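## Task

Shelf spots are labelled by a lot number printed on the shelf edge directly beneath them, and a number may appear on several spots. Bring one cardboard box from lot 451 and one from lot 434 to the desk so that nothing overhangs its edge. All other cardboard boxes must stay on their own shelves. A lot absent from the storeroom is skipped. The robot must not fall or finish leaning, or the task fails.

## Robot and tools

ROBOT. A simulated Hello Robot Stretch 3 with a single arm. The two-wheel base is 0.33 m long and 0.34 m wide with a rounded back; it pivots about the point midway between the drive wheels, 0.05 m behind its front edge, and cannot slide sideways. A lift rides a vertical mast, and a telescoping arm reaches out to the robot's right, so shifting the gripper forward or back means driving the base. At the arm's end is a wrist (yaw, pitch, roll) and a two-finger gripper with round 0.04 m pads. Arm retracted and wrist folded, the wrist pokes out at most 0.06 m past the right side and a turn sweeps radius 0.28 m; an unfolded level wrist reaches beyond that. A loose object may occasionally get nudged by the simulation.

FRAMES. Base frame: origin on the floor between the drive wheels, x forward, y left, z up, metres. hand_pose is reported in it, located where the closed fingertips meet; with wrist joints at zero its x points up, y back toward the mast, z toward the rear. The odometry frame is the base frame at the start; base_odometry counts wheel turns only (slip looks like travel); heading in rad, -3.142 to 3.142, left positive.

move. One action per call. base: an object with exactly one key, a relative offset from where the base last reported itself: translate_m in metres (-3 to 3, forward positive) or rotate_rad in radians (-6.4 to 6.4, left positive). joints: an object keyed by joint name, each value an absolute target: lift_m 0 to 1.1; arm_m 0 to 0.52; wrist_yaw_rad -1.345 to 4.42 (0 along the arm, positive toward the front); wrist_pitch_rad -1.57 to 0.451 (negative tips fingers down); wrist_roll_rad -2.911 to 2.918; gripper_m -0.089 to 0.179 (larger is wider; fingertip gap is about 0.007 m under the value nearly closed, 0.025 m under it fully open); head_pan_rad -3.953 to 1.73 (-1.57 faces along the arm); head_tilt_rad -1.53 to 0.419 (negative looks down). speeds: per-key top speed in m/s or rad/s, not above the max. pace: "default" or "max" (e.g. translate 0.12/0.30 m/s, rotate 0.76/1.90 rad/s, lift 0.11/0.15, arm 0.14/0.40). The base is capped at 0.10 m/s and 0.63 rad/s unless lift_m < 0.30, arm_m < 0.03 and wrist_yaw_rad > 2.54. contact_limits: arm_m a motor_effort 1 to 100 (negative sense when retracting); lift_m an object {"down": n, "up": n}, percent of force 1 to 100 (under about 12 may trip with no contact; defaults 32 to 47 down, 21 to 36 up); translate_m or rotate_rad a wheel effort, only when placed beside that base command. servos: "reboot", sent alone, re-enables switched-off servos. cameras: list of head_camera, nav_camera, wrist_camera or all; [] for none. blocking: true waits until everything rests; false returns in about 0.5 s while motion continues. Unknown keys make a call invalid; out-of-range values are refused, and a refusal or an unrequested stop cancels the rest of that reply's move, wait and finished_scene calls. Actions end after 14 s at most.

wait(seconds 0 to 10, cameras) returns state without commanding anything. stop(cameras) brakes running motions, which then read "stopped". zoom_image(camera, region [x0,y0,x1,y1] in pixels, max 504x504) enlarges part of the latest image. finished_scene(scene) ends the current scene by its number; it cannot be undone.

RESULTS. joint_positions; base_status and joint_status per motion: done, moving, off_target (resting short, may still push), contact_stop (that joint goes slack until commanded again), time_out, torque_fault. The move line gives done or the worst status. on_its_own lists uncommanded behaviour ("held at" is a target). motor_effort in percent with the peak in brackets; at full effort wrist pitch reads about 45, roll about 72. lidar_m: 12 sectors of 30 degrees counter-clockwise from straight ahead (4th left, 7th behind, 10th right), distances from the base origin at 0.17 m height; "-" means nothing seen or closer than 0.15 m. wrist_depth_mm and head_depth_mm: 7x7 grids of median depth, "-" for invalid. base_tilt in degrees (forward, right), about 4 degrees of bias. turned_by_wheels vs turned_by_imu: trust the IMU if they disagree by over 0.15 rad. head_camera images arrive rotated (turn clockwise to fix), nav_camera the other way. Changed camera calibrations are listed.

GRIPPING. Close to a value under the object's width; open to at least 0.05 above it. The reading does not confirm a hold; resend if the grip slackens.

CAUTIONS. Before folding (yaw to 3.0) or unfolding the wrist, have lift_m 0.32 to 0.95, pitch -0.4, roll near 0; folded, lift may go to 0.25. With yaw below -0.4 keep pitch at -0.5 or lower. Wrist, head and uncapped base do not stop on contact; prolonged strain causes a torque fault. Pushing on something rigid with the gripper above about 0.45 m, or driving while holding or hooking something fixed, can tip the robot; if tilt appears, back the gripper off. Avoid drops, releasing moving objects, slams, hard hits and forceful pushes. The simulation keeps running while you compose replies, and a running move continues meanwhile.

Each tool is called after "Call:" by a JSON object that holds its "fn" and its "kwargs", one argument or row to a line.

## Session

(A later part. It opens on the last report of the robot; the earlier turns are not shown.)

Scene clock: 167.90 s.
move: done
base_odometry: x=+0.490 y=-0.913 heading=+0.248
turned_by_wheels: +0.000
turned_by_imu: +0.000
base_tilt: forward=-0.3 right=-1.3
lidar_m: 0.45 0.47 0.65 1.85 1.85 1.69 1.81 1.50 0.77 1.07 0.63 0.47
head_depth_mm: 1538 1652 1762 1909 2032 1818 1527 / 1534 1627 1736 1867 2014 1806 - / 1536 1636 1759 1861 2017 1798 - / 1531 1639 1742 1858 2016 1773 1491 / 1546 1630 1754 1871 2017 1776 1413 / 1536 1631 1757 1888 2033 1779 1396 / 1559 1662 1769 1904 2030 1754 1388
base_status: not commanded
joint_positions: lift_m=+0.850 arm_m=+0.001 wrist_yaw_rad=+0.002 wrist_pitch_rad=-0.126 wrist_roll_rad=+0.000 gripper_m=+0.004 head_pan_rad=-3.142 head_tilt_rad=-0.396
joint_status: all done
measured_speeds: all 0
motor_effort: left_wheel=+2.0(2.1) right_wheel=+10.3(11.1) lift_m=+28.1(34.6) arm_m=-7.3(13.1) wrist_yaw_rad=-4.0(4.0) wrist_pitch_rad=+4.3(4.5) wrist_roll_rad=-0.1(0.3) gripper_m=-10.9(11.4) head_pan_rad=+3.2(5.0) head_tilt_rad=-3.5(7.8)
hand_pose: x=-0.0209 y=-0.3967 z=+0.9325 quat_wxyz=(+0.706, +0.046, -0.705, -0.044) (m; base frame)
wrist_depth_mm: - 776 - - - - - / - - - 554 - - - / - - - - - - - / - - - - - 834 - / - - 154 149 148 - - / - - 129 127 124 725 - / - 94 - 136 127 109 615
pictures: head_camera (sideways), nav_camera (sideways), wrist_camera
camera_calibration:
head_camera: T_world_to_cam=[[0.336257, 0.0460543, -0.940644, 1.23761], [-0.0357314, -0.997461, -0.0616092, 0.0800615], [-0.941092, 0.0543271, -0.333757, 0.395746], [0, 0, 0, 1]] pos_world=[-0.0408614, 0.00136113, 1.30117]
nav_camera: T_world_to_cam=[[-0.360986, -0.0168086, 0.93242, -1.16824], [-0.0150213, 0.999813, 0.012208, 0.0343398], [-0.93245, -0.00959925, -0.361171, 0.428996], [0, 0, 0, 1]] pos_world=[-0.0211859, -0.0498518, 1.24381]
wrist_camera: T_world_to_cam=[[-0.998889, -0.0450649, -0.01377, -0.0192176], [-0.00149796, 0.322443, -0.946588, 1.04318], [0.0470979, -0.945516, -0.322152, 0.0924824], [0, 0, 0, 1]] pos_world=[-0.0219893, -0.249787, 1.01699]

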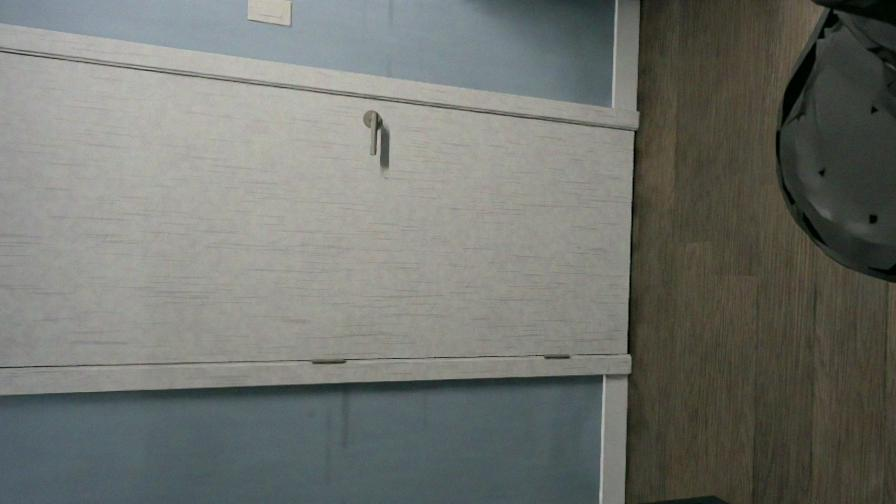

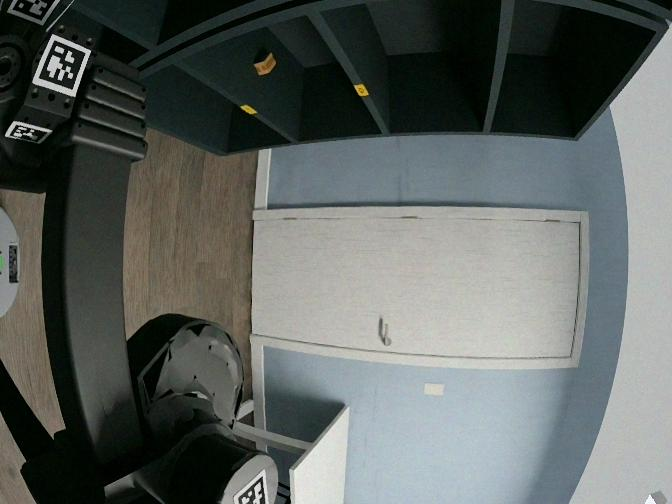

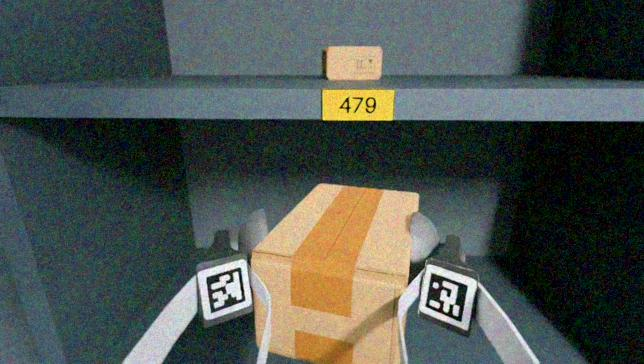

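Call:
{"fn": "move", "kwargs": {
  "base": {"rotate_rad":-1.17},
  "joints": {"head_pan_rad":-1.57},
  "cameras": []
}}

Call:
{"fn": "move", "kwargs": {
  "base": {"translate_m":-1.24},
  "pace": "max",
  "cameras": []
}}

Call:
{"fn": "move", "kwargs": {
  "base": {"rotate_rad":-0.425}
}}

Scene clock: 214.83 s.
move: done
base_odometry: x=+0.490 y=-0.913 heading=-0.922
turned_by_wheels: -1.170
turned_by_imu: -1.152
base_tilt: forward=-0.2 right=-1.3
lidar_m: 0.72 0.48 0.45 0.46 0.59 1.28 2.60 1.69 1.81 1.52 0.77 1.08
head_depth_mm: 1483 1566 1647 1747 1864 1810 1430 / 1565 1637 1720 1835 1976 1797 1419 / 1637 1720 1840 1942 2089 1786 1302 / 1319 1399 1845 2000 2095 1706 425 / 1333 1417 1505 1624 1588 1669 1361 / 1389 1499 1571 1703 1401 1531 1338 / 1290 1355 1421 1059 1382 1080 1302
base_status: done
joint_positions: lift_m=+0.850 arm_m=+0.001 wrist_yaw_rad=+0.002 wrist_pitch_rad=-0.126 wrist_roll_rad=+0.000 gripper_m=+0.004 head_pan_rad=-1.567 head_tilt_rad=-0.400
joint_status: all done
measured_speeds: all 0
motor_effort: left_wheel=+7.6(12.6) right_wheel=-9.8(13.5) lift_m=+25.1(25.6) arm_m=-1.3(2.0) wrist_yaw_rad=-2.1(3.9) wrist_pitch_rad=+4.5(4.5) wrist_roll_rad=+0.1(0.3) gripper_m=-10.7(11.3) head_pan_rad=-2.5(4.8) head_tilt_rad=-3.6(4.6)
hand_pose: x=-0.0209 y=-0.3967 z=+0.9325 quat_wxyz=(+0.706, +0.046, -0.705, -0.044) (m; base frame)
wrist_depth_mm: - - - - - - - / - - - - - - - / - - - - - - - / - - - - - - - / - - 156 149 157 - - / - - 130 128 125 - - / - 101 - 135 132 - -
pictures: none
No camera images: "cameras" was empty.

Scene clock: 228.20 s.
move: done
base_odometry: x=-0.260 y=+0.075 heading=-0.921
turned_by_wheels: +0.000
turned_by_imu: +0.000
base_tilt: forward=-0.2 right=-1.3
lidar_m: 1.52 1.02 0.96 0.97 1.24 2.53 1.39 0.74 0.89 0.89 1.69 1.74
head_depth_mm: 1081 1141 1208 1274 1116 814 663 / 1122 1184 1259 1331 1110 811 702 / 1172 1246 1320 1404 1164 804 444 / 1217 1287 1374 1472 1581 800 426 / 1263 1345 1441 1531 1660 1725 1359 / 1325 1409 1507 1630 1772 1746 1396 / 1392 1481 1600 1728 1903 1740 1380
base_status: done
joint_positions: lift_m=+0.850 arm_m=+0.001 wrist_yaw_rad=+0.002 wrist_pitch_rad=-0.126 wrist_roll_rad=+0.000 gripper_m=+0.004 head_pan_rad=-1.570 head_tilt_rad=-0.400
joint_status: not commanded
measured_speeds: all 0
motor_effort: left_wheel=-0.7(9.9) right_wheel=-10.3(14.6) lift_m=+31.5(31.7) arm_m=-12.7(13.5) wrist_yaw_rad=-2.5(4.7) wrist_pitch_rad=+4.4(4.5) wrist_roll_rad=+0.2(0.3) gripper_m=-10.9(11.7) head_pan_rad=-2.8(3.8) head_tilt_rad=+0.4(3.5)
hand_pose: x=-0.0209 y=-0.3967 z=+0.9325 quat_wxyz=(+0.706, +0.046, -0.705, -0.044) (m; base frame)
wrist_depth_mm: - - - - - - - / - - - - - - - / - - - - - - - / - - - - - - - / - - 156 149 147 - - / - - 130 127 124 - - / - - - 136 128 109 -
pictures: none
No camera images: "cameras" was empty.

Scene clock: 230.00 s.
move: done
base_odometry: x=-0.260 y=+0.075 heading=-1.346
turned_by_wheels: -0.425
turned_by_imu: -0.418
base_tilt: forward=-0.3 right=-1.2
lidar_m: 1.74 1.35 0.99 0.95 0.99 1.36 2.53 1.39 0.74 0.89 1.38 1.86
head_depth_mm: 1120 1187 1271 1368 1117 814 949 / 1109 1190 1271 1357 1105 810 1303 / 1114 1180 1263 1353 1097 804 669 / 1111 1183 1263 1358 1089 769 424 / 1116 1181 1264 1359 1082 795 1151 / 1111 1184 1266 1355 1068 786 1277 / 1113 1178 1261 1358 1463 786 1279
base_status: done
joint_positions: lift_m=+0.850 arm_m=+0.001 wrist_yaw_rad=+0.002 wrist_pitch_rad=-0.126 wrist_roll_rad=+0.000 gripper_m=+0.004 head_pan_rad=-1.570 head_tilt_rad=-0.400
joint_status: not commanded
measured_speeds: all 0
motor_effort: left_wheel=+7.5(11.4) right_wheel=-9.9(14.1) lift_m=+31.2(32.1) arm_m=-13.0(13.4) wrist_yaw_rad=-2.6(3.7) wrist_pitch_rad=+4.3(4.5) wrist_roll_rad=-0.2(0.3) gripper_m=-11.0(11.3) head_pan_rad=-2.7(3.7) head_tilt_rad=+1.2(1.8)
hand_pose: x=-0.0209 y=-0.3967 z=+0.9325 quat_wxyz=(+0.706, +0.046, -0.705, -0.044) (m; base frame)
wrist_depth_mm: - - - - - - - / - - - - - - - / - - - - - - - / - - - - - - - / - - 151 149 148 - - / - - 130 127 125 - - / - 102 - 136 127 109 -
pictures: head_camera (sideways), nav_camera (sideways), wrist_camera
camera_calibration:
head_camera: T_world_to_cam=[[-0.0465572, 0.340616, -0.939049, 1.23779], [0.997508, -0.0340418, -0.0618033, 0.0739704], [-0.0530181, -0.939586, -0.338182, 0.396078], [0, 0, 0, 1]] pos_world=[0.00484108, -0.0469427, 1.30086]
nav_camera: T_world_to_cam=[[0.0173362, -0.365273, 0.930739, -1.16837], [-0.999791, -0.016384, 0.0121924, 0.0404416], [0.0107957, -0.930756, -0.365481, 0.42883], [0, 0, 0, 1]] pos_world=[0.0560588, -0.0269768, 1.24369]
wrist_camera: T_world_to_cam=[[-0.998894, -0.0449701, -0.0137386, -0.0192258], [-0.00149713, 0.322443, -0.946588, 1.04318], [0.0469981, -0.94552, -0.322153, 0.0924805], [0, 0, 0, 1]] pos_world=[-0.0219892, -0.249787, 1.01699]

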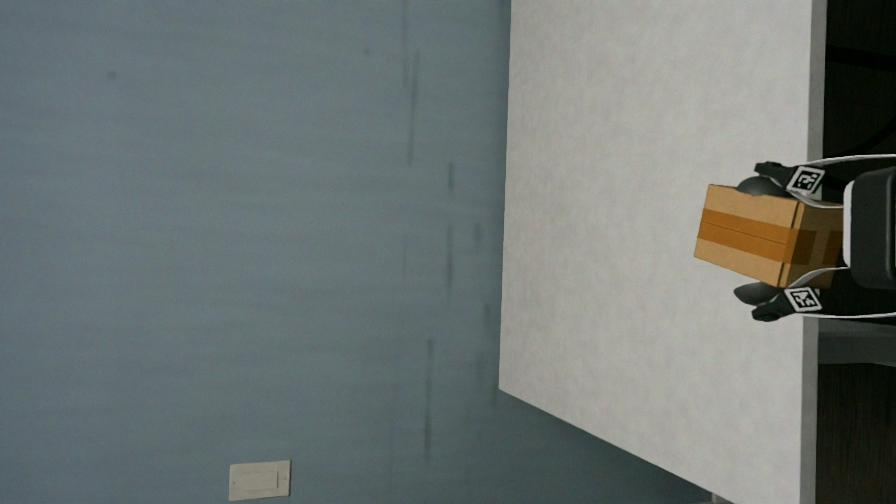

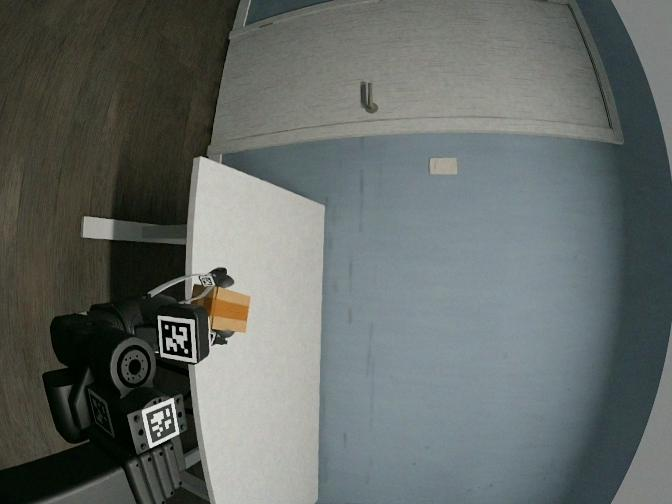

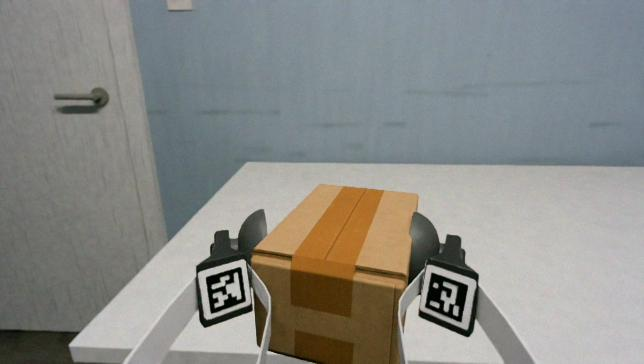

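Call:
{"fn": "move", "kwargs": {
  "joints": {"arm_m":0.28,"lift_m":0.72},
  "cameras": []
}}

Call:
{"fn": "move", "kwargs": {
  "joints": {"lift_m":0.65},
  "speeds": {"lift_m":0.03},
  "contact_limits": {"lift_m":{"down":14}},
  "cameras": ["head_camera","wrist_camera"]
}}

Scene clock: 239.67 s.
move: done
base_odometry: x=-0.260 y=+0.075 heading=-1.346
turned_by_wheels: +0.000
turned_by_imu: +0.000
base_tilt: forward=-0.3 right=-1.1
lidar_m: 1.74 1.35 0.99 0.96 0.99 1.36 2.53 1.39 0.74 0.89 1.38 1.86
head_depth_mm: 1115 1189 1267 1363 1114 814 945 / 1114 1183 1267 1359 1111 811 404 / 1114 1186 1262 1359 1095 711 461 / 1110 1182 1255 1363 1087 565 490 / 1113 1178 1274 1361 1077 770 1155 / 1109 1178 1264 1354 1069 790 1275 / 1110 1181 1256 1355 1459 787 1271
base_status: not commanded
joint_positions: lift_m=+0.720 arm_m=+0.280 wrist_yaw_rad=+0.002 wrist_pitch_rad=-0.127 wrist_roll_rad=+0.000 gripper_m=+0.004 head_pan_rad=-1.570 head_tilt_rad=-0.400
joint_status: all done
measured_speeds: all 0
motor_effort: left_wheel=+7.2(8.2) right_wheel=-9.4(10.4) lift_m=+31.1(34.1) arm_m=+12.7(15.1) wrist_yaw_rad=-2.3(4.0) wrist_pitch_rad=+4.5(4.5) wrist_roll_rad=-0.3(0.3) gripper_m=-11.1(11.4) head_pan_rad=-2.7(3.6) head_tilt_rad=+3.5(3.7)
hand_pose: x=-0.0209 y=-0.6761 z=+0.8025 quat_wxyz=(+0.706, +0.046, -0.705, -0.044) (m; base frame)
wrist_depth_mm: 740 - - - - - - / 775 - - - - - - / 815 - - - - - - / 859 - - - - - - / - - 151 148 148 - - / - - 130 127 124 - - / - 95 - 136 127 109 -
pictures: none
No camera images: "cameras" was empty.

Scene clock: 242.43 s.
move: done
base_odometry: x=-0.260 y=+0.075 heading=-1.346
turned_by_wheels: +0.000
turned_by_imu: +0.000
base_tilt: forward=-0.3 right=-1.2
lidar_m: 1.74 1.36 0.99 0.96 0.99 1.36 2.52 1.39 0.74 0.89 1.38 1.86
head_depth_mm: 1115 1185 1267 1369 1119 817 947 / 1113 1185 1274 1366 1110 809 678 / 1110 1187 1273 1360 1096 804 494 / 1112 1183 1266 1368 1090 756 508 / 1111 1188 1259 1358 1081 794 1151 / 1104 1175 1267 1350 1072 791 1276 / 1111 1178 1263 1356 1470 788 1280
base_status: not commanded
joint_positions: lift_m=+0.650 arm_m=+0.280 wrist_yaw_rad=+0.002 wrist_pitch_rad=-0.042 wrist_roll_rad=+0.003 gripper_m=+0.004 head_pan_rad=-1.570 head_tilt_rad=-0.400
joint_status: all done
measured_speeds: all 0
on_its_own: wrist_pitch_rad is at rest, and its effort (-11.1) is outside its rest range (-8 to +12)
motor_effort: left_wheel=+7.3(7.9) right_wheel=-9.6(10.7) lift_m=+16.8(29.1) arm_m=+6.5(12.6) wrist_yaw_rad=-2.0(3.8) wrist_pitch_rad=-11.1(11.5) wrist_roll_rad=-1.1(1.2) gripper_m=-10.6(11.5) head_pan_rad=-2.7(3.4) head_tilt_rad=+4.3(4.4)
contact_limits: lift_m down 14 (down: maximum 72; up: maximum 65)
hand_pose: x=-0.0209 y=-0.6800 z=+0.7538 quat_wxyz=(+0.706, +0.016, -0.708, -0.014) (m; base frame)
wrist_depth_mm: 750 - - - - - - / 786 - - - - - - / 807 - - - - - - / 837 - - - - - - / - - 150 146 146 - - / - - 129 128 124 - - / - 94 - 135 128 108 -
pictures: head_camera (sideways), wrist_camera
camera_calibration:
head_camera: T_world_to_cam=[[-0.0465572, 0.340616, -0.939049, 1.23779], [0.997508, -0.0340418, -0.0618033, 0.0739704], [-0.0530181, -0.939586, -0.338182, 0.396078], [0, 0, 0, 1]] pos_world=[0.00484108, -0.0469427, 1.30086]
wrist_camera: T_world_to_cam=[[-0.998865, -0.0458978, -0.0127706, -0.0357887], [0.00129519, 0.241796, -0.970326, 0.92843], [0.0476237, -0.969241, -0.241462, -0.309907], [0, 0, 0, 1]] pos_world=[-0.0221916, -0.526508, 0.825592]

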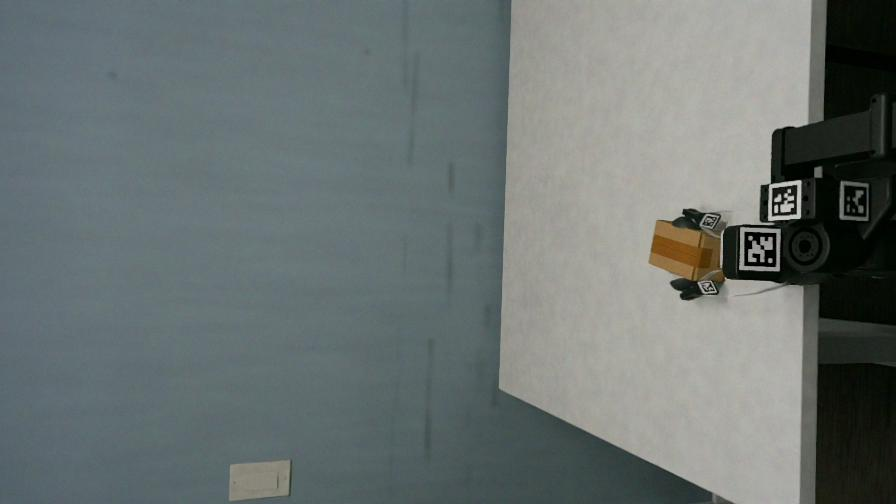

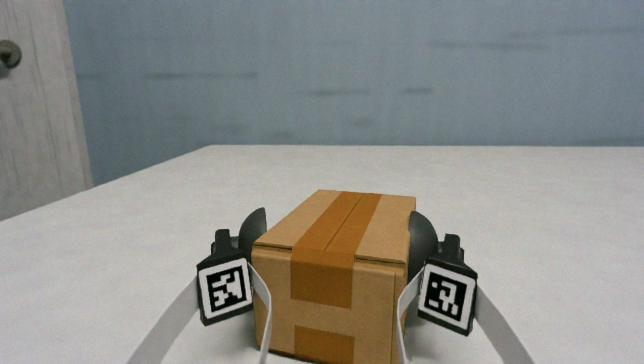

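Call:
{"fn": "move", "kwargs": {
  "joints": {"lift_m":0.667},
  "cameras": []
}}

Call:
{"fn": "move", "kwargs": {
  "joints": {"gripper_m":0.13},
  "cameras": []
}}

Call:
{"fn": "move", "kwargs": {
  "joints": {"arm_m":0.05,"lift_m":0.7},
  "pace": "max",
  "cameras": []
}}

Call:
{"fn": "move", "kwargs": {
  "joints": {"arm_m":0.0,"lift_m":0.85,"wrist_pitch_rad":-0.4,"gripper_m":0.037},
  "pace": "max",
  "cameras": ["head_camera"]
}}

Scene clock: 253.93 s.
move: done
base_odometry: x=-0.260 y=+0.075 heading=-1.346
turned_by_wheels: +0.000
turned_by_imu: +0.000
base_tilt: forward=-0.3 right=-1.2
lidar_m: 1.75 1.36 0.99 0.96 1.00 1.36 2.53 1.39 0.74 0.89 1.38 1.86
head_depth_mm: 1118 1188 1274 1364 1126 815 943 / 1117 1190 1268 1362 1103 811 668 / 1116 1184 1267 1355 1098 804 481 / 1114 1184 1263 1355 1086 747 503 / 1113 1186 1260 1362 1082 793 1148 / 1108 1178 1262 1355 1065 790 1276 / 1109 1175 1260 1348 1467 787 1272
base_status: not commanded
joint_positions: lift_m=+0.667 arm_m=+0.280 wrist_yaw_rad=+0.000 wrist_pitch_rad=-0.103 wrist_roll_rad=+0.002 gripper_m=+0.004 head_pan_rad=-1.570 head_tilt_rad=-0.400
joint_status: all done
measured_speeds: all 0
motor_effort: left_wheel=+7.1(7.9) right_wheel=-8.8(10.2) lift_m=+30.1(32.2) arm_m=-1.6(2.2) wrist_yaw_rad=-0.4(2.9) wrist_pitch_rad=+0.1(11.1) wrist_roll_rad=-0.9(1.2) gripper_m=-10.8(11.3) head_pan_rad=-2.6(3.3) head_tilt_rad=+4.3(5.1)
hand_pose: x=-0.0214 y=-0.6774 z=+0.7553 quat_wxyz=(+0.706, +0.037, -0.707, -0.037) (m; base frame)
wrist_depth_mm: 752 - - - - - - / 770 - - - - - - / 802 - - - - - - / - - - 181 - - - / - - 146 145 147 - - / - - 129 130 126 - - / - 100 - 138 130 107 -
pictures: none
No camera images: "cameras" was empty.

Scene clock: 255.73 s.
move: done
base_odometry: x=-0.260 y=+0.075 heading=-1.346
turned_by_wheels: +0.000
turned_by_imu: +0.000
base_tilt: forward=-0.5 right=-1.2
lidar_m: 1.75 1.36 1.00 0.96 0.99 1.36 2.53 1.39 0.74 0.89 1.38 1.86
head_depth_mm: 1113 1188 1263 1375 1114 818 946 / 1113 1184 1265 1363 1104 809 669 / 1110 1185 1273 1359 1100 775 481 / 1115 1186 1263 1356 1089 758 502 / 1107 1182 1258 1358 1076 769 1153 / 1113 1182 1267 1350 1070 792 1284 / 1110 1183 1260 1352 1449 790 1278
base_status: not commanded
joint_positions: lift_m=+0.667 arm_m=+0.280 wrist_yaw_rad=+0.000 wrist_pitch_rad=-0.114 wrist_roll_rad=+0.002 gripper_m=+0.130 head_pan_rad=-1.570 head_tilt_rad=-0.400
joint_status: all done
measured_speeds: all 0
motor_effort: left_wheel=+6.7(7.3) right_wheel=-9.1(9.6) lift_m=+28.9(31.0) arm_m=-6.0(6.6) wrist_yaw_rad=-0.7(2.1) wrist_pitch_rad=+2.2(2.3) wrist_roll_rad=-0.8(1.2) gripper_m=+0.7(81.0) head_pan_rad=-2.1(3.3) head_tilt_rad=+4.4(5.5)
hand_pose: x=-0.0214 y=-0.6768 z=+0.7525 quat_wxyz=(+0.705, +0.041, -0.707, -0.041) (m; base frame)
wrist_depth_mm: 740 - - - - - - / 773 - - - - - - / 799 - - - - - - / - - - 186 - - - / - - 145 140 149 144 - / - 125 139 130 125 123 - / - 121 - 138 131 - -
pictures: none
No camera images: "cameras" was empty.

Scene clock: 257.53 s.
move: done
base_odometry: x=-0.260 y=+0.075 heading=-1.346
turned_by_wheels: +0.000
turned_by_imu: +0.000
base_tilt: forward=-0.2 right=-1.3
lidar_m: 1.74 1.35 0.99 0.96 0.99 1.36 2.53 1.39 0.74 0.89 1.38 1.86
head_depth_mm: 1114 1183 1266 1367 1114 818 945 / 1119 1190 1271 1364 1106 812 1303 / 1117 1185 1262 1365 1100 805 679 / 1114 1181 1264 1359 1093 761 1297 / 1115 1182 1260 1357 1080 796 672 / 1108 1179 1263 1351 1069 794 1286 / 1110 1183 1257 1354 1466 789 1275
base_status: not commanded
joint_positions: lift_m=+0.700 arm_m=+0.050 wrist_yaw_rad=+0.000 wrist_pitch_rad=-0.116 wrist_roll_rad=+0.002 gripper_m=+0.130 head_pan_rad=-1.570 head_tilt_rad=-0.400
joint_status: all done
measured_speeds: all 0
motor_effort: left_wheel=+6.9(7.3) right_wheel=-8.4(9.9) lift_m=+25.2(32.6) arm_m=-12.5(14.7) wrist_yaw_rad=-0.7(1.8) wrist_pitch_rad=+2.5(2.6) wrist_roll_rad=-1.1(1.1) gripper_m=+0.3(1.2) head_pan_rad=-2.1(3.1) head_tilt_rad=+3.9(5.5)
hand_pose: x=-0.0214 y=-0.4467 z=+0.7851 quat_wxyz=(+0.705, +0.041, -0.706, -0.041) (m; base frame)
wrist_depth_mm: - - - - - - - / - - - - - - - / - - - - - - - / - - - 366 - - - / - - - - - 144 - / - 125 - - - 123 - / - - - - - - 113
pictures: none
No camera images: "cameras" was empty.

Scene clock: 259.33 s.
move: done
base_odometry: x=-0.260 y=+0.075 heading=-1.346
turned_by_wheels: +0.000
turned_by_imu: +0.000
base_tilt: forward=-0.4 right=-1.2
lidar_m: 1.75 1.36 1.00 0.96 0.99 1.36 2.53 1.39 0.74 0.89 1.38 1.86
head_depth_mm: 1113 1187 1271 1359 1116 816 946 / 1117 1189 1267 1366 1108 809 1311 / 1117 1183 1269 1362 1104 806 698 / 1111 1184 1266 1353 1088 759 675 / 1109 1180 1264 1353 1081 795 1133 / 1113 1174 1260 1353 1073 792 1275 / 1112 1179 1259 1360 1454 787 1273
base_status: not commanded
joint_positions: lift_m=+0.850 arm_m=+0.001 wrist_yaw_rad=+0.000 wrist_pitch_rad=-0.413 wrist_roll_rad=+0.002 gripper_m=+0.037 head_pan_rad=-1.570 head_tilt_rad=-0.400
joint_status: all done
measured_speeds: all 0
motor_effort: left_wheel=+6.7(7.5) right_wheel=-9.4(9.5) lift_m=+27.5(33.2) arm_m=-12.4(14.5) wrist_yaw_rad=-1.6(2.1) wrist_pitch_rad=+2.0(3.9) wrist_roll_rad=-0.8(1.3) gripper_m=+0.5(80.0) head_pan_rad=-2.5(2.7) head_tilt_rad=+3.7(4.5)
hand_pose: x=-0.0215 y=-0.3705 z=+0.8637 quat_wxyz=(+0.691, +0.145, -0.693, -0.146) (m; base frame)
wrist_depth_mm: - - - - - - - / - - - - - - - / - - - 473 - - - / - - - - - - - / - - - 153 153 - - / - - 126 - 129 - - / - - 988 - - - -
pictures: head_camera (sideways)
camera_calibration:
head_camera: T_world_to_cam=[[-0.0464988, 0.339812, -0.939343, 1.23823], [0.99751, -0.0341156, -0.0617196, 0.073864], [-0.0530193, -0.939875, -0.337379, 0.395051], [0, 0, 0, 1]] pos_world=[0.00484125, -0.0469461, 1.30096]

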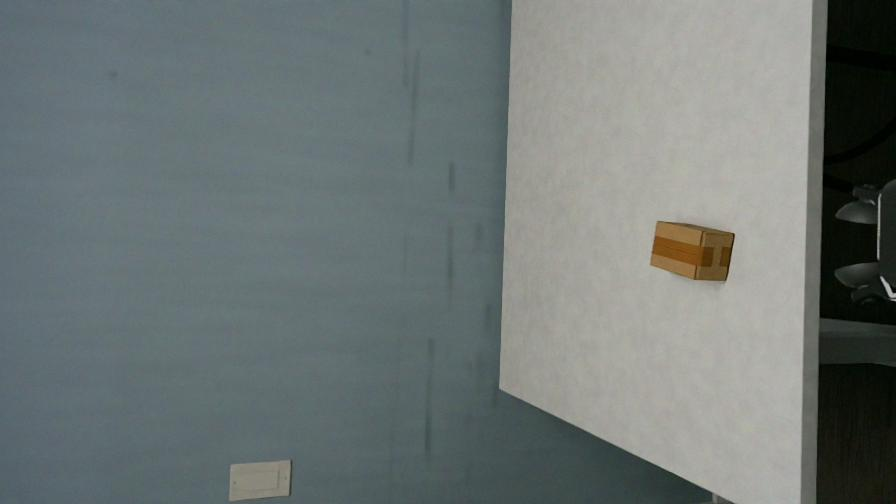

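Call:
{"fn": "move", "kwargs": {
  "joints": {"wrist_yaw_rad":3.0,"head_pan_rad":1.57,"head_tilt_rad":-0.2},
  "pace": "max",
  "cameras": []
}}

Call:
{"fn": "move", "kwargs": {
  "base": {"translate_m":-1.85},
  "pace": "max",
  "joints": {"lift_m":0.28},
  "cameras": ["head_camera","nav_camera"]
}}

Scene clock: 272.40 s.
move: done
base_odometry: x=-0.260 y=+0.075 heading=-1.346
turned_by_wheels: +0.000
turned_by_imu: +0.000
base_tilt: forward=-0.3 right=-1.2
lidar_m: 1.74 1.35 1.00 0.96 0.99 1.37 2.53 1.39 0.74 0.89 1.38 1.86
head_depth_mm: 856 877 903 933 959 989 1021 / 854 879 897 925 950 987 1012 / - 872 895 926 953 986 1012 / - 870 897 924 955 982 1012 / - 868 899 922 947 979 1012 / - 869 899 922 946 981 1010 / - 869 894 919 949 978 1008
base_status: not commanded
joint_positions: lift_m=+0.850 arm_m=+0.001 wrist_yaw_rad=+2.997 wrist_pitch_rad=-0.413 wrist_roll_rad=+0.002 gripper_m=+0.037 head_pan_rad=+1.578 head_tilt_rad=-0.196
joint_status: all done
measured_speeds: translate_m=+0.000 rotate_rad=+0.000 lift_m=+0.000 arm_m=+0.000 wrist_yaw_rad=+0.000 wrist_pitch_rad=+0.000 wrist_roll_rad=+0.000 head_pan_rad=-0.024 head_tilt_rad=+0.000
motor_effort: left_wheel=+7.1(7.4) right_wheel=-8.3(9.5) lift_m=+23.3(23.9) arm_m=-9.9(11.4) wrist_yaw_rad=+2.6(6.5) wrist_pitch_rad=+2.0(2.1) wrist_roll_rad=-0.9(1.2) gripper_m=+0.4(0.8) head_pan_rad=-3.2(5.7) head_tilt_rad=-0.9(8.6)
hand_pose: x=+0.0112 y=+0.0771 z=+0.8637 quat_wxyz=(+0.195, +0.701, +0.095, +0.679) (m; base frame)
wrist_depth_mm: - 137 - - 984 - - / - 148 - - - - - / - 161 - - - - - / - 185 - - - - - / - - 204 - - - - / - - 129 - 129 - - / - - 263 - - - -
pictures: none
No camera images: "cameras" was empty.

Scene clock: 282.43 s.
move: done
base_odometry: x=-0.673 y=+1.878 heading=-1.346
turned_by_wheels: +0.000
turned_by_imu: -0.001
base_tilt: forward=-0.3 right=-1.3
lidar_m: 3.56 1.36 1.01 1.26 0.99 0.72 0.70 0.72 0.99 1.32 1.13 1.47
head_depth_mm: 892 885 916 941 965 995 1031 / 2104 1284 1256 1218 1196 1175 1157 / - 2270 2303 2396 2448 2354 1728 / - 2248 2319 2386 2477 2337 1717 / - 2238 2294 2378 2443 2310 1710 / - 2225 2293 2386 2433 2321 1699 / - 2081 2114 2144 2182 2079 1690
base_status: done
joint_positions: lift_m=+0.280 arm_m=+0.001 wrist_yaw_rad=+2.997 wrist_pitch_rad=-0.414 wrist_roll_rad=+0.002 gripper_m=+0.037 head_pan_rad=+1.570 head_tilt_rad=-0.200
joint_status: all done
measured_speeds: all 0
motor_effort: left_wheel=+1.2(13.2) right_wheel=-8.8(16.6) lift_m=+29.5(31.8) arm_m=-5.4(10.6) wrist_yaw_rad=+2.4(3.7) wrist_pitch_rad=+2.1(2.3) wrist_roll_rad=-1.0(1.2) gripper_m=-0.1(1.0) head_pan_rad=-1.4(3.7) head_tilt_rad=-2.0(3.6)
hand_pose: x=+0.0111 y=+0.0770 z=+0.2935 quat_wxyz=(+0.195, +0.701, +0.095, +0.679) (m; base frame)
wrist_depth_mm: - 137 - - - - - / - 147 - - - - - / 880 162 850 897 882 880 851 / 734 186 656 716 706 707 699 / 599 584 205 573 563 586 578 / 515 506 129 300 129 501 490 / 285 281 257 271 425 433 433
pictures: head_camera (sideways), nav_camera (sideways)
camera_calibration:
head_camera: T_world_to_cam=[[0.0461063, -0.147134, -0.988041, 1.30134], [-0.997431, 0.0475051, -0.0536187, 0.0755206], [0.0548262, 0.987975, -0.144566, 0.143434], [0, 0, 0, 1]] pos_world=[0.00746271, 0.0461746, 1.31056]
nav_camera: T_world_to_cam=[[-0.0168913, 0.172852, 0.984803, -1.23875], [0.999817, 0.0117844, 0.0150804, 0.0244344], [-0.00899868, 0.984877, -0.173019, 0.178447], [0, 0, 0, 1]] pos_world=[-0.0437481, 0.0380829, 1.25043]

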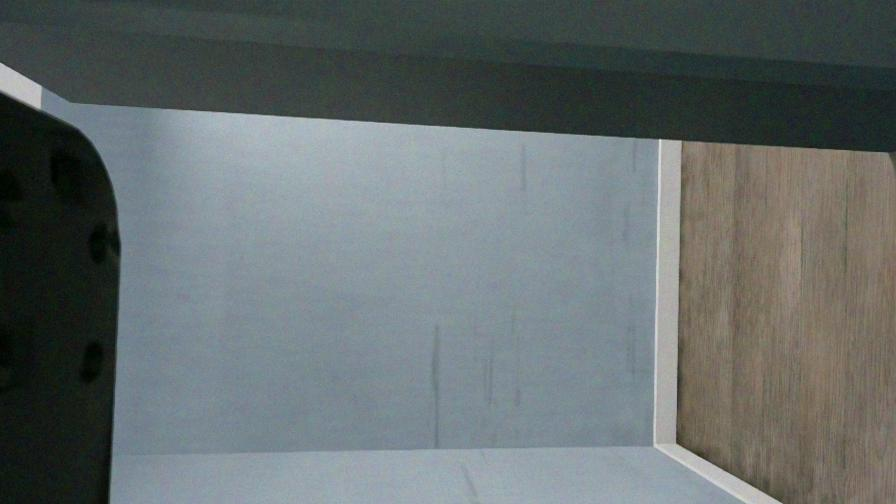

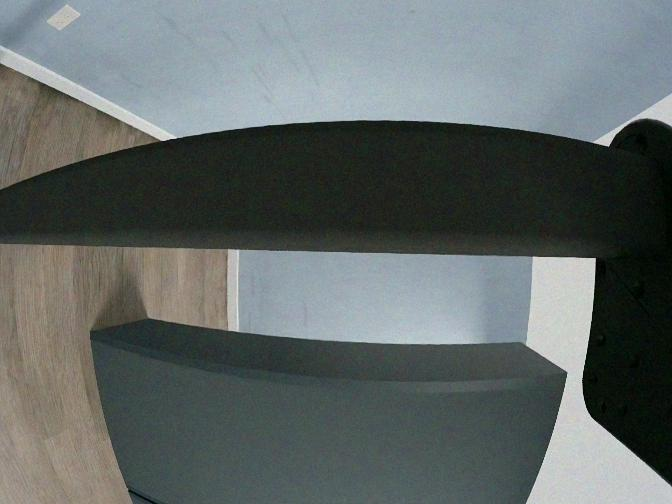

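Call:
{"fn": "move", "kwargs": {
  "base": {"rotate_rad":1.6},
  "pace": "max",
  "joints": {"head_pan_rad":-0.7},
  "cameras": []
}}

Call:
{"fn": "move", "kwargs": {
  "base": {"translate_m":1.75},
  "pace": "max",
  "joints": {"head_pan_rad":-2.0},
  "cameras": ["head_camera","nav_camera"]
}}

Scene clock: 296.70 s.
move: done
base_odometry: x=-0.673 y=+1.878 heading=+0.254
turned_by_wheels: +1.600
turned_by_imu: +1.568
base_tilt: forward=-0.4 right=-1.3
lidar_m: 1.31 0.98 0.72 0.69 0.72 1.00 1.32 1.12 1.89 3.55 1.35 1.02
head_depth_mm: 2344 1601 1710 1793 1881 2005 1733 / 2093 1428 1495 1560 1633 1715 1686 / 1299 1276 1322 1388 1450 1505 1555 / 1133 1160 1198 1232 1294 1327 1390 / 1026 1057 1090 1122 1160 1202 1251 / 946 969 997 1027 1061 1092 1133 / 878 901 924 950 976 1005 1034
base_status: done
joint_positions: lift_m=+0.280 arm_m=+0.001 wrist_yaw_rad=+2.997 wrist_pitch_rad=-0.414 wrist_roll_rad=+0.002 gripper_m=+0.037 head_pan_rad=-0.708 head_tilt_rad=-0.200
joint_status: all done
measured_speeds: translate_m=+0.000 rotate_rad=+0.000 lift_m=+0.000 arm_m=+0.000 wrist_yaw_rad=+0.000 wrist_pitch_rad=+0.000 wrist_roll_rad=+0.000 head_pan_rad=+0.024 head_tilt_rad=+0.000
motor_effort: left_wheel=-6.0(14.3) right_wheel=+6.8(15.0) lift_m=+28.0(29.2) arm_m=-12.9(13.6) wrist_yaw_rad=+2.3(3.4) wrist_pitch_rad=+2.2(2.3) wrist_roll_rad=-1.0(1.1) gripper_m=+0.7(0.9) head_pan_rad=+3.4(6.1) head_tilt_rad=-1.2(2.4)
hand_pose: x=+0.0111 y=+0.0770 z=+0.2935 quat_wxyz=(+0.195, +0.701, +0.095, +0.679) (m; base frame)
wrist_depth_mm: 617 137 - - - - - / - 147 - - - - - / - 162 171 - 817 823 829 / 735 186 661 716 713 705 699 / 606 578 206 569 562 579 577 / 511 502 128 301 128 495 489 / 284 281 258 271 425 434 432
pictures: none
No camera images: "cameras" was empty.

Scene clock: 303.93 s.
move: done
base_odometry: x=+1.021 y=+2.318 heading=+0.254
turned_by_wheels: +0.000
turned_by_imu: +0.002
base_tilt: forward=-0.2 right=-1.1
lidar_m: 0.69 0.72 0.70 0.68 0.70 0.97 2.74 0.48 0.47 1.32 0.96 0.71
head_depth_mm: 409 410 414 423 434 451 465 / 1111 555 1112 1199 939 560 927 / 1181 1269 1311 1366 889 654 1032 / 1183 1226 1255 1312 922 1332 1004 / 1131 1173 1193 1244 1218 1301 1149 / 2034 1945 2014 2029 1992 1958 1601 / 2467 3243 2806 2937 2961 2217 1698
base_status: done
joint_positions: lift_m=+0.280 arm_m=+0.001 wrist_yaw_rad=+2.997 wrist_pitch_rad=-0.414 wrist_roll_rad=+0.002 gripper_m=+0.037 head_pan_rad=-2.000 head_tilt_rad=-0.200
joint_status: all done
measured_speeds: all 0
motor_effort: left_wheel=-1.5(12.1) right_wheel=+9.9(16.2) lift_m=+27.1(28.8) arm_m=-9.9(13.3) wrist_yaw_rad=+1.7(3.0) wrist_pitch_rad=+2.2(2.3) wrist_roll_rad=-0.9(1.3) gripper_m=+0.0(1.0) head_pan_rad=+2.7(4.9) head_tilt_rad=-0.9(2.3)
hand_pose: x=+0.0111 y=+0.0770 z=+0.2935 quat_wxyz=(+0.195, +0.701, +0.095, +0.679) (m; base frame)
wrist_depth_mm: 610 137 632 - - - 714 / - 148 - - - - 764 / - 162 170 - 800 795 787 / 741 185 660 722 709 701 695 / 599 580 205 565 561 581 569 / 517 507 129 300 129 499 494 / 282 280 258 271 428 434 428
pictures: head_camera (sideways), nav_camera (sideways)
camera_calibration:
head_camera: T_world_to_cam=[[0.0190806, 0.153007, -0.988041, 1.3015], [0.887835, -0.457026, -0.0536291, 0.064029], [-0.459766, -0.876194, -0.144565, 0.146582], [0, 0, 0, 1]] pos_world=[-0.0142873, -0.041442, 1.31056]
nav_camera: T_world_to_cam=[[-0.0563377, -0.164275, 0.984804, -1.2385], [-0.914631, 0.404008, 0.0150693, 0.0361683], [-0.400344, -0.899884, -0.173012, 0.180855], [0, 0, 0, 1]] pos_world=[0.0357108, -0.0553188, 1.25043]

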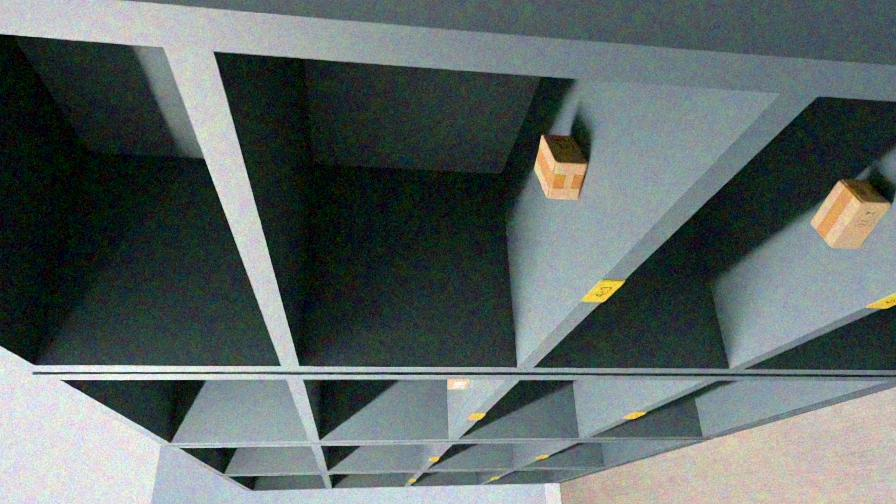

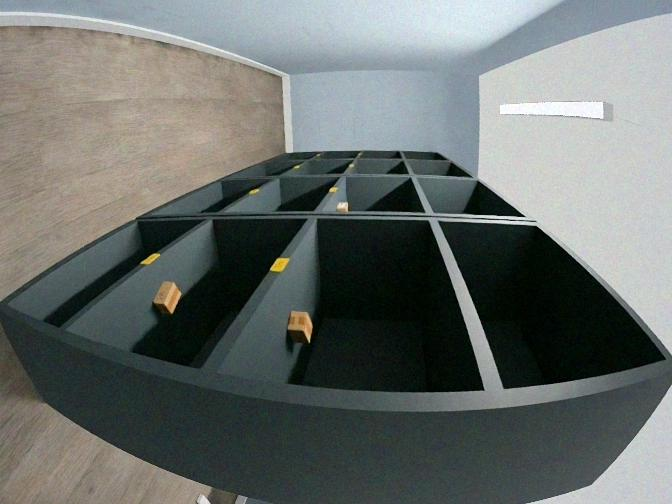

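Call:
{"fn": "zoom_image", "kwargs": {
  "camera": "head_camera",
  "region": [560, 250, 896, 340]
}}

Call:
{"fn": "zoom_image", "kwargs": {
  "camera": "head_camera",
  "region": [400, 370, 680, 490]
}}

Scaled by 1.500 from the camera's 896x504 image, which has a finer 1280x720 frame.

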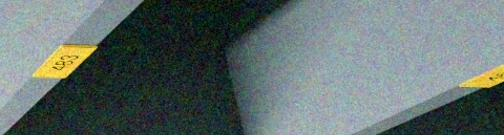

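Scaled by 1.800 from the camera's 896x504 image, which has a finer 1280x720 frame.

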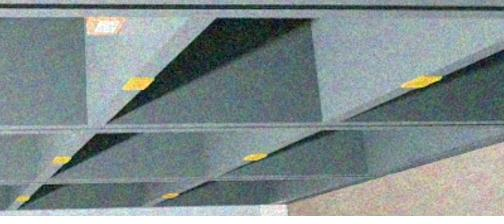

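Call:
{"fn": "move", "kwargs": {
  "base": {"rotate_rad":-1.596},
  "pace": "max",
  "joints": {"head_pan_rad":-1.3,"head_tilt_rad":-0.5},
  "cameras": []
}}

Call:
{"fn": "move", "kwargs": {
  "base": {"translate_m":0.45},
  "pace": "max",
  "cameras": ["head_camera","nav_camera"]
}}

Scene clock: 318.93 s.
move: done
base_odometry: x=+1.021 y=+2.318 heading=-1.342
turned_by_wheels: -1.596
turned_by_imu: -1.565
base_tilt: forward=-0.5 right=-1.3
lidar_m: 1.26 0.97 0.71 0.69 0.72 0.70 0.68 0.70 0.97 2.69 0.48 0.47
head_depth_mm: 2443 2611 2837 2999 2106 1621 1319 / 2515 2692 2905 2947 2074 1600 1319 / 2598 2794 2976 2926 2070 1598 1302 / 2627 2826 3035 2812 2059 1583 1298 / 2732 2879 3085 2745 1969 1545 1228 / 600 634 677 724 781 847 923 / 497 522 549 579 615 655 701
base_status: done
joint_positions: lift_m=+0.280 arm_m=+0.001 wrist_yaw_rad=+2.997 wrist_pitch_rad=-0.414 wrist_roll_rad=+0.002 gripper_m=+0.037 head_pan_rad=-1.296 head_tilt_rad=-0.506
joint_status: all done
measured_speeds: all 0
motor_effort: left_wheel=+4.9(14.5) right_wheel=-7.4(15.4) lift_m=+24.6(26.0) arm_m=-12.6(13.4) wrist_yaw_rad=+0.7(3.4) wrist_pitch_rad=+2.1(2.3) wrist_roll_rad=-1.1(1.3) gripper_m=+0.4(1.1) head_pan_rad=-3.8(4.4) head_tilt_rad=+4.1(7.1)
hand_pose: x=+0.0111 y=+0.0770 z=+0.2935 quat_wxyz=(+0.195, +0.701, +0.095, +0.679) (m; base frame)
wrist_depth_mm: - 137 - - - - - / - 147 - - - - - / - 162 171 - 806 823 839 / 737 186 663 714 711 699 689 / 606 574 206 564 563 574 573 / 516 509 129 299 129 493 491 / 282 280 259 270 422 432 429
pictures: none
No camera images: "cameras" was empty.

Scene clock: 321.73 s.
move: done
base_odometry: x=+1.123 y=+1.879 heading=-1.342
turned_by_wheels: +0.000
turned_by_imu: +0.000
base_tilt: forward=-0.2 right=-1.1
lidar_m: 1.73 0.97 0.71 0.69 0.71 0.98 1.12 1.17 0.33 0.33 0.80 0.83
head_depth_mm: 601 645 691 656 491 391 403 / 617 663 716 732 508 390 750 / 632 681 741 723 504 400 777 / 650 704 762 715 499 411 773 / 668 722 785 706 495 424 767 / 686 747 814 698 491 857 749 / 708 768 842 616 490 876 726
base_status: done
joint_positions: lift_m=+0.280 arm_m=+0.001 wrist_yaw_rad=+2.997 wrist_pitch_rad=-0.414 wrist_roll_rad=+0.002 gripper_m=+0.037 head_pan_rad=-1.300 head_tilt_rad=-0.500
joint_status: not commanded
measured_speeds: all 0
motor_effort: left_wheel=+5.0(15.3) right_wheel=+3.0(10.8) lift_m=+23.9(25.3) arm_m=-10.5(12.9) wrist_yaw_rad=+2.5(3.0) wrist_pitch_rad=+2.1(2.3) wrist_roll_rad=-0.9(1.2) gripper_m=+0.3(0.8) head_pan_rad=-3.6(4.0) head_tilt_rad=+3.8(5.1)
hand_pose: x=+0.0110 y=+0.0770 z=+0.2935 quat_wxyz=(+0.195, +0.701, +0.095, +0.679) (m; base frame)
wrist_depth_mm: - 137 - - - - - / - 147 - - - - - / - 162 170 - 791 786 830 / 731 186 668 711 709 699 687 / 598 576 206 571 565 572 573 / 513 510 129 300 129 494 493 / 284 280 258 271 424 434 426
pictures: head_camera (sideways), nav_camera (sideways)
camera_calibration:
head_camera: T_world_to_cam=[[-0.1602, 0.404108, -0.900573, 1.18831], [0.968755, 0.239375, -0.0649159, 0.0782598], [0.189341, -0.882834, -0.429829, 0.513857], [0, 0, 0, 1]] pos_world=[0.0172593, -0.0452901, 1.29612]
nav_camera: T_world_to_cam=[[0.138342, -0.434745, 0.889864, -1.11578], [-0.958879, -0.28362, 0.0105083, 0.0423369], [0.247815, -0.854726, -0.456105, 0.545288], [0, 0, 0, 1]] pos_world=[0.0598248, -0.00700003, 1.24116]

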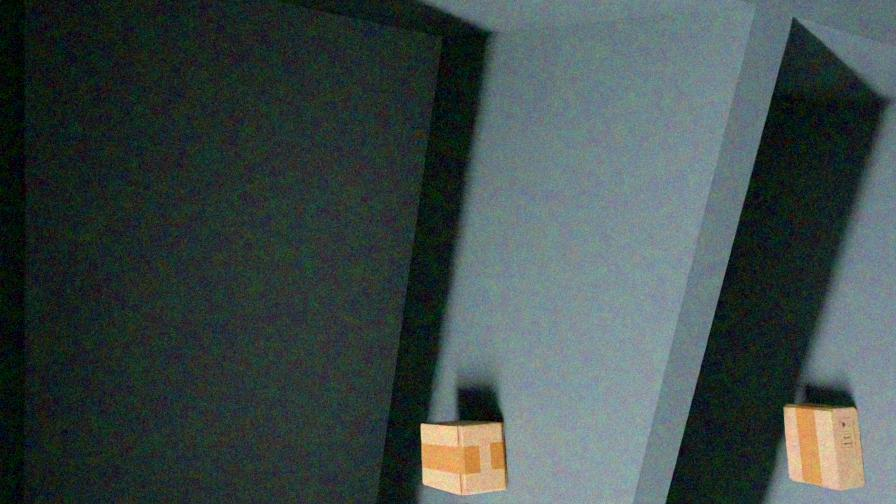

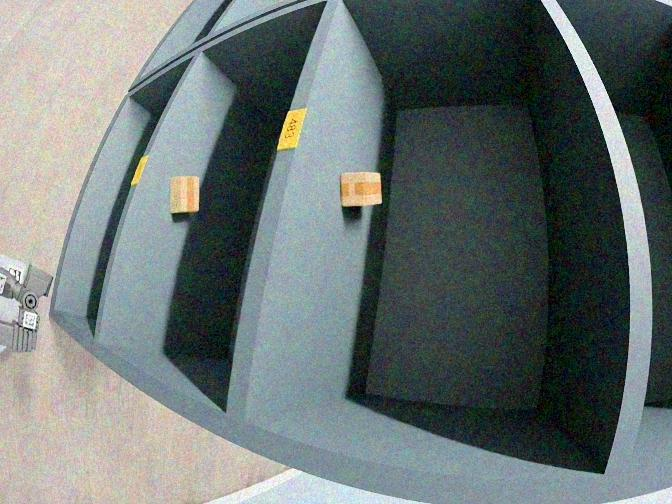

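Call:
{"fn": "move", "kwargs": {
  "joints": {"head_pan_rad":-0.75,"head_tilt_rad":-0.5},
  "pace": "max",
  "cameras": ["head_camera"]
}}

Scene clock: 327.67 s.
move: done
base_odometry: x=+1.123 y=+1.879 heading=-1.342
turned_by_wheels: +0.000
turned_by_imu: +0.000
base_tilt: forward=-0.1 right=-1.2
lidar_m: 1.73 0.97 0.71 0.69 0.71 0.98 1.12 1.16 0.33 0.33 0.80 0.83
head_depth_mm: 701 753 798 738 511 405 783 / 760 822 877 616 507 438 779 / 836 908 962 723 503 926 755 / 828 920 991 712 547 949 772 / 767 833 905 706 1086 943 837 / 709 767 826 745 987 973 1174 / 662 706 765 831 951 1356 1253
base_status: not commanded
joint_positions: lift_m=+0.280 arm_m=+0.001 wrist_yaw_rad=+2.997 wrist_pitch_rad=-0.414 wrist_roll_rad=+0.002 gripper_m=+0.037 head_pan_rad=-0.740 head_tilt_rad=-0.500
joint_status: all done
measured_speeds: all 0
motor_effort: left_wheel=+5.0(5.3) right_wheel=+3.2(3.7) lift_m=+22.8(23.6) arm_m=-8.3(9.0) wrist_yaw_rad=+1.9(3.0) wrist_pitch_rad=+2.2(2.3) wrist_roll_rad=-0.9(1.3) gripper_m=+0.5(1.0) head_pan_rad=+2.0(6.5) head_tilt_rad=+3.7(8.6)
hand_pose: x=+0.0110 y=+0.0770 z=+0.2935 quat_wxyz=(+0.195, +0.701, +0.095, +0.679) (m; base frame)
wrist_depth_mm: - 137 - - - - - / - 148 - - - - - / - 162 170 - 803 814 823 / 731 185 661 712 709 698 689 / 602 575 206 569 559 576 575 / 513 507 129 300 129 493 496 / 283 281 258 270 427 429 427
pictures: head_camera (sideways)
camera_calibration:
head_camera: T_world_to_cam=[[-0.350469, 0.257196, -0.900568, 1.18946], [0.693426, 0.717598, -0.0649153, 0.079927], [0.629549, -0.647228, -0.429842, 0.511197], [0, 0, 0, 1]] pos_world=[0.0396225, -0.0324199, 1.29612]

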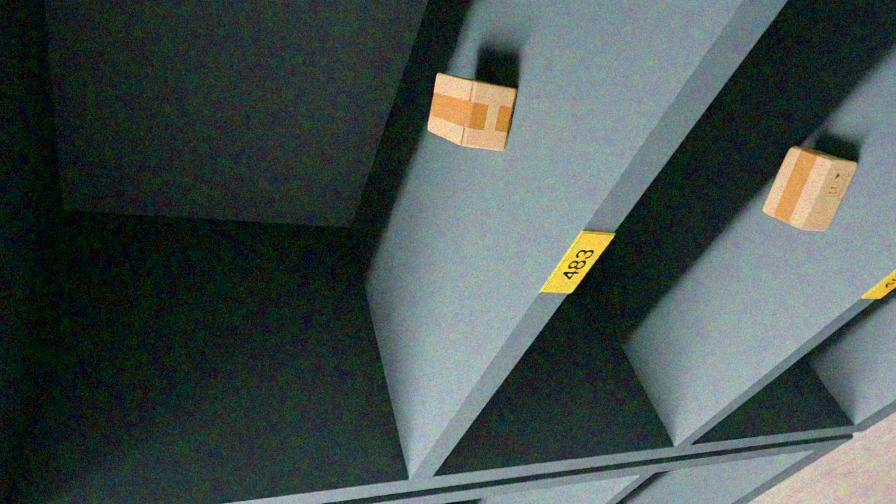

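Call:
{"fn": "move", "kwargs": {
  "joints": {"head_tilt_rad":-0.75},
  "pace": "max",
  "cameras": ["head_camera","nav_camera"]
}}

Call:
{"fn": "zoom_image", "kwargs": {
  "camera": "nav_camera",
  "region": [130, 0, 330, 200]
}}

Scene clock: 333.47 s.
move: done
base_odometry: x=+1.123 y=+1.879 heading=-1.342
turned_by_wheels: +0.000
turned_by_imu: +0.000
base_tilt: forward=-0.3 right=-1.3
lidar_m: 1.73 0.97 0.71 0.68 0.71 0.98 1.12 1.17 0.33 0.33 0.80 0.83
head_depth_mm: 710 767 638 477 417 801 686 / 775 827 577 472 926 795 696 / 848 880 623 502 946 793 1048 / 855 900 617 1061 937 845 1098 / 782 839 613 1112 959 1240 1144 / 723 780 699 1036 1157 1298 1140 / 672 734 839 1033 1482 1314 1135
base_status: not commanded
joint_positions: lift_m=+0.280 arm_m=+0.001 wrist_yaw_rad=+2.997 wrist_pitch_rad=-0.414 wrist_roll_rad=+0.002 gripper_m=+0.037 head_pan_rad=-0.750 head_tilt_rad=-0.749
joint_status: all done
measured_speeds: all 0
motor_effort: left_wheel=+4.9(5.5) right_wheel=+3.0(3.9) lift_m=+23.0(24.0) arm_m=-5.7(7.1) wrist_yaw_rad=+1.9(2.7) wrist_pitch_rad=+2.2(2.4) wrist_roll_rad=-0.8(1.2) gripper_m=+0.5(0.9) head_pan_rad=-3.1(3.5) head_tilt_rad=-5.8(6.6)
hand_pose: x=+0.0110 y=+0.0770 z=+0.2935 quat_wxyz=(+0.195, +0.701, +0.095, +0.679) (m; base frame)
wrist_depth_mm: - 137 - - - - - / - 148 - - - - - / - 161 171 - 808 807 823 / 724 186 656 712 712 700 685 / 603 576 206 570 561 581 577 / 517 516 129 301 129 499 490 / 284 279 257 272 425 429 431
pictures: head_camera (sideways), nav_camera (sideways)
camera_calibration:
head_camera: T_world_to_cam=[[-0.500519, 0.402956, -0.76623, 1.01516], [0.68838, 0.721966, -0.0699877, 0.086498], [0.52499, -0.562487, -0.638744, 0.783619], [0, 0, 0, 1]] pos_world=[0.0371699, -0.0307367, 1.28443]
nav_camera: T_world_to_cam=[[0.49545, -0.43822, 0.749995, -0.935541], [-0.66766, -0.744441, 0.00608416, 0.0463638], [0.555661, -0.503756, -0.661415, 0.810542], [0, 0, 0, 1]] pos_world=[0.0440821, 0.0328581, 1.23747]

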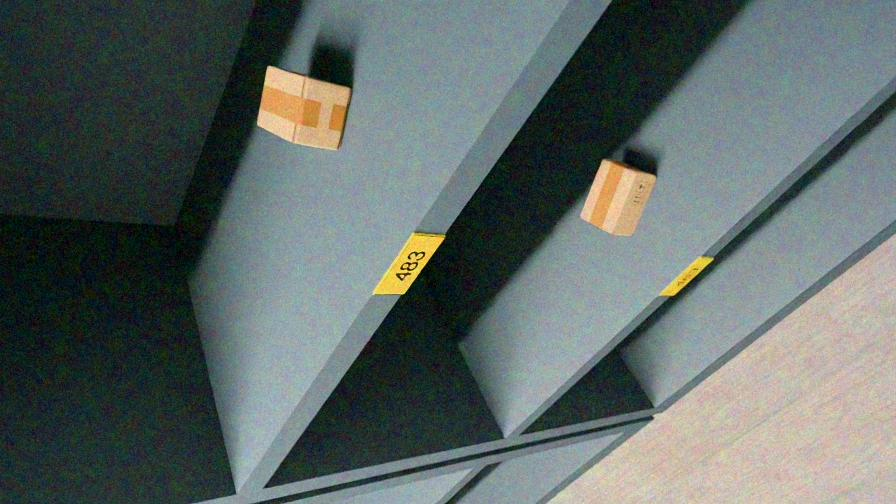

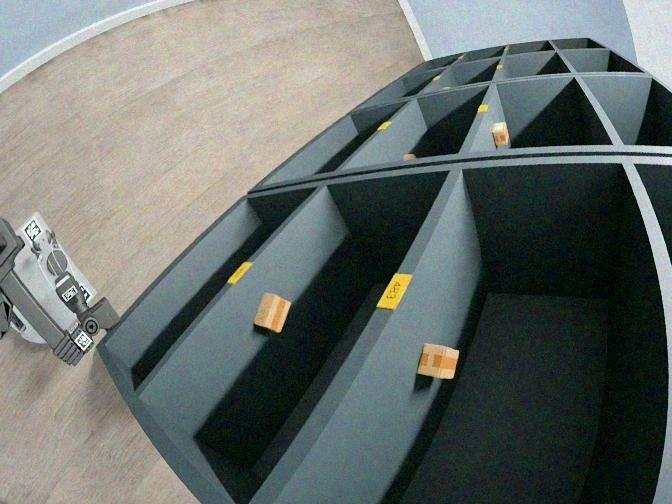

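Scaled by 2.520 from the camera's 672x504 image, which has a finer 792x594 frame.

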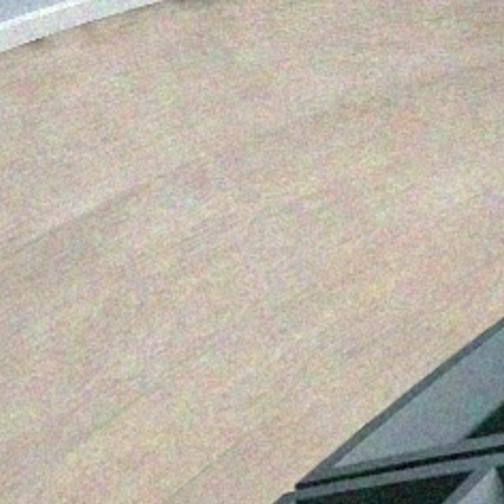

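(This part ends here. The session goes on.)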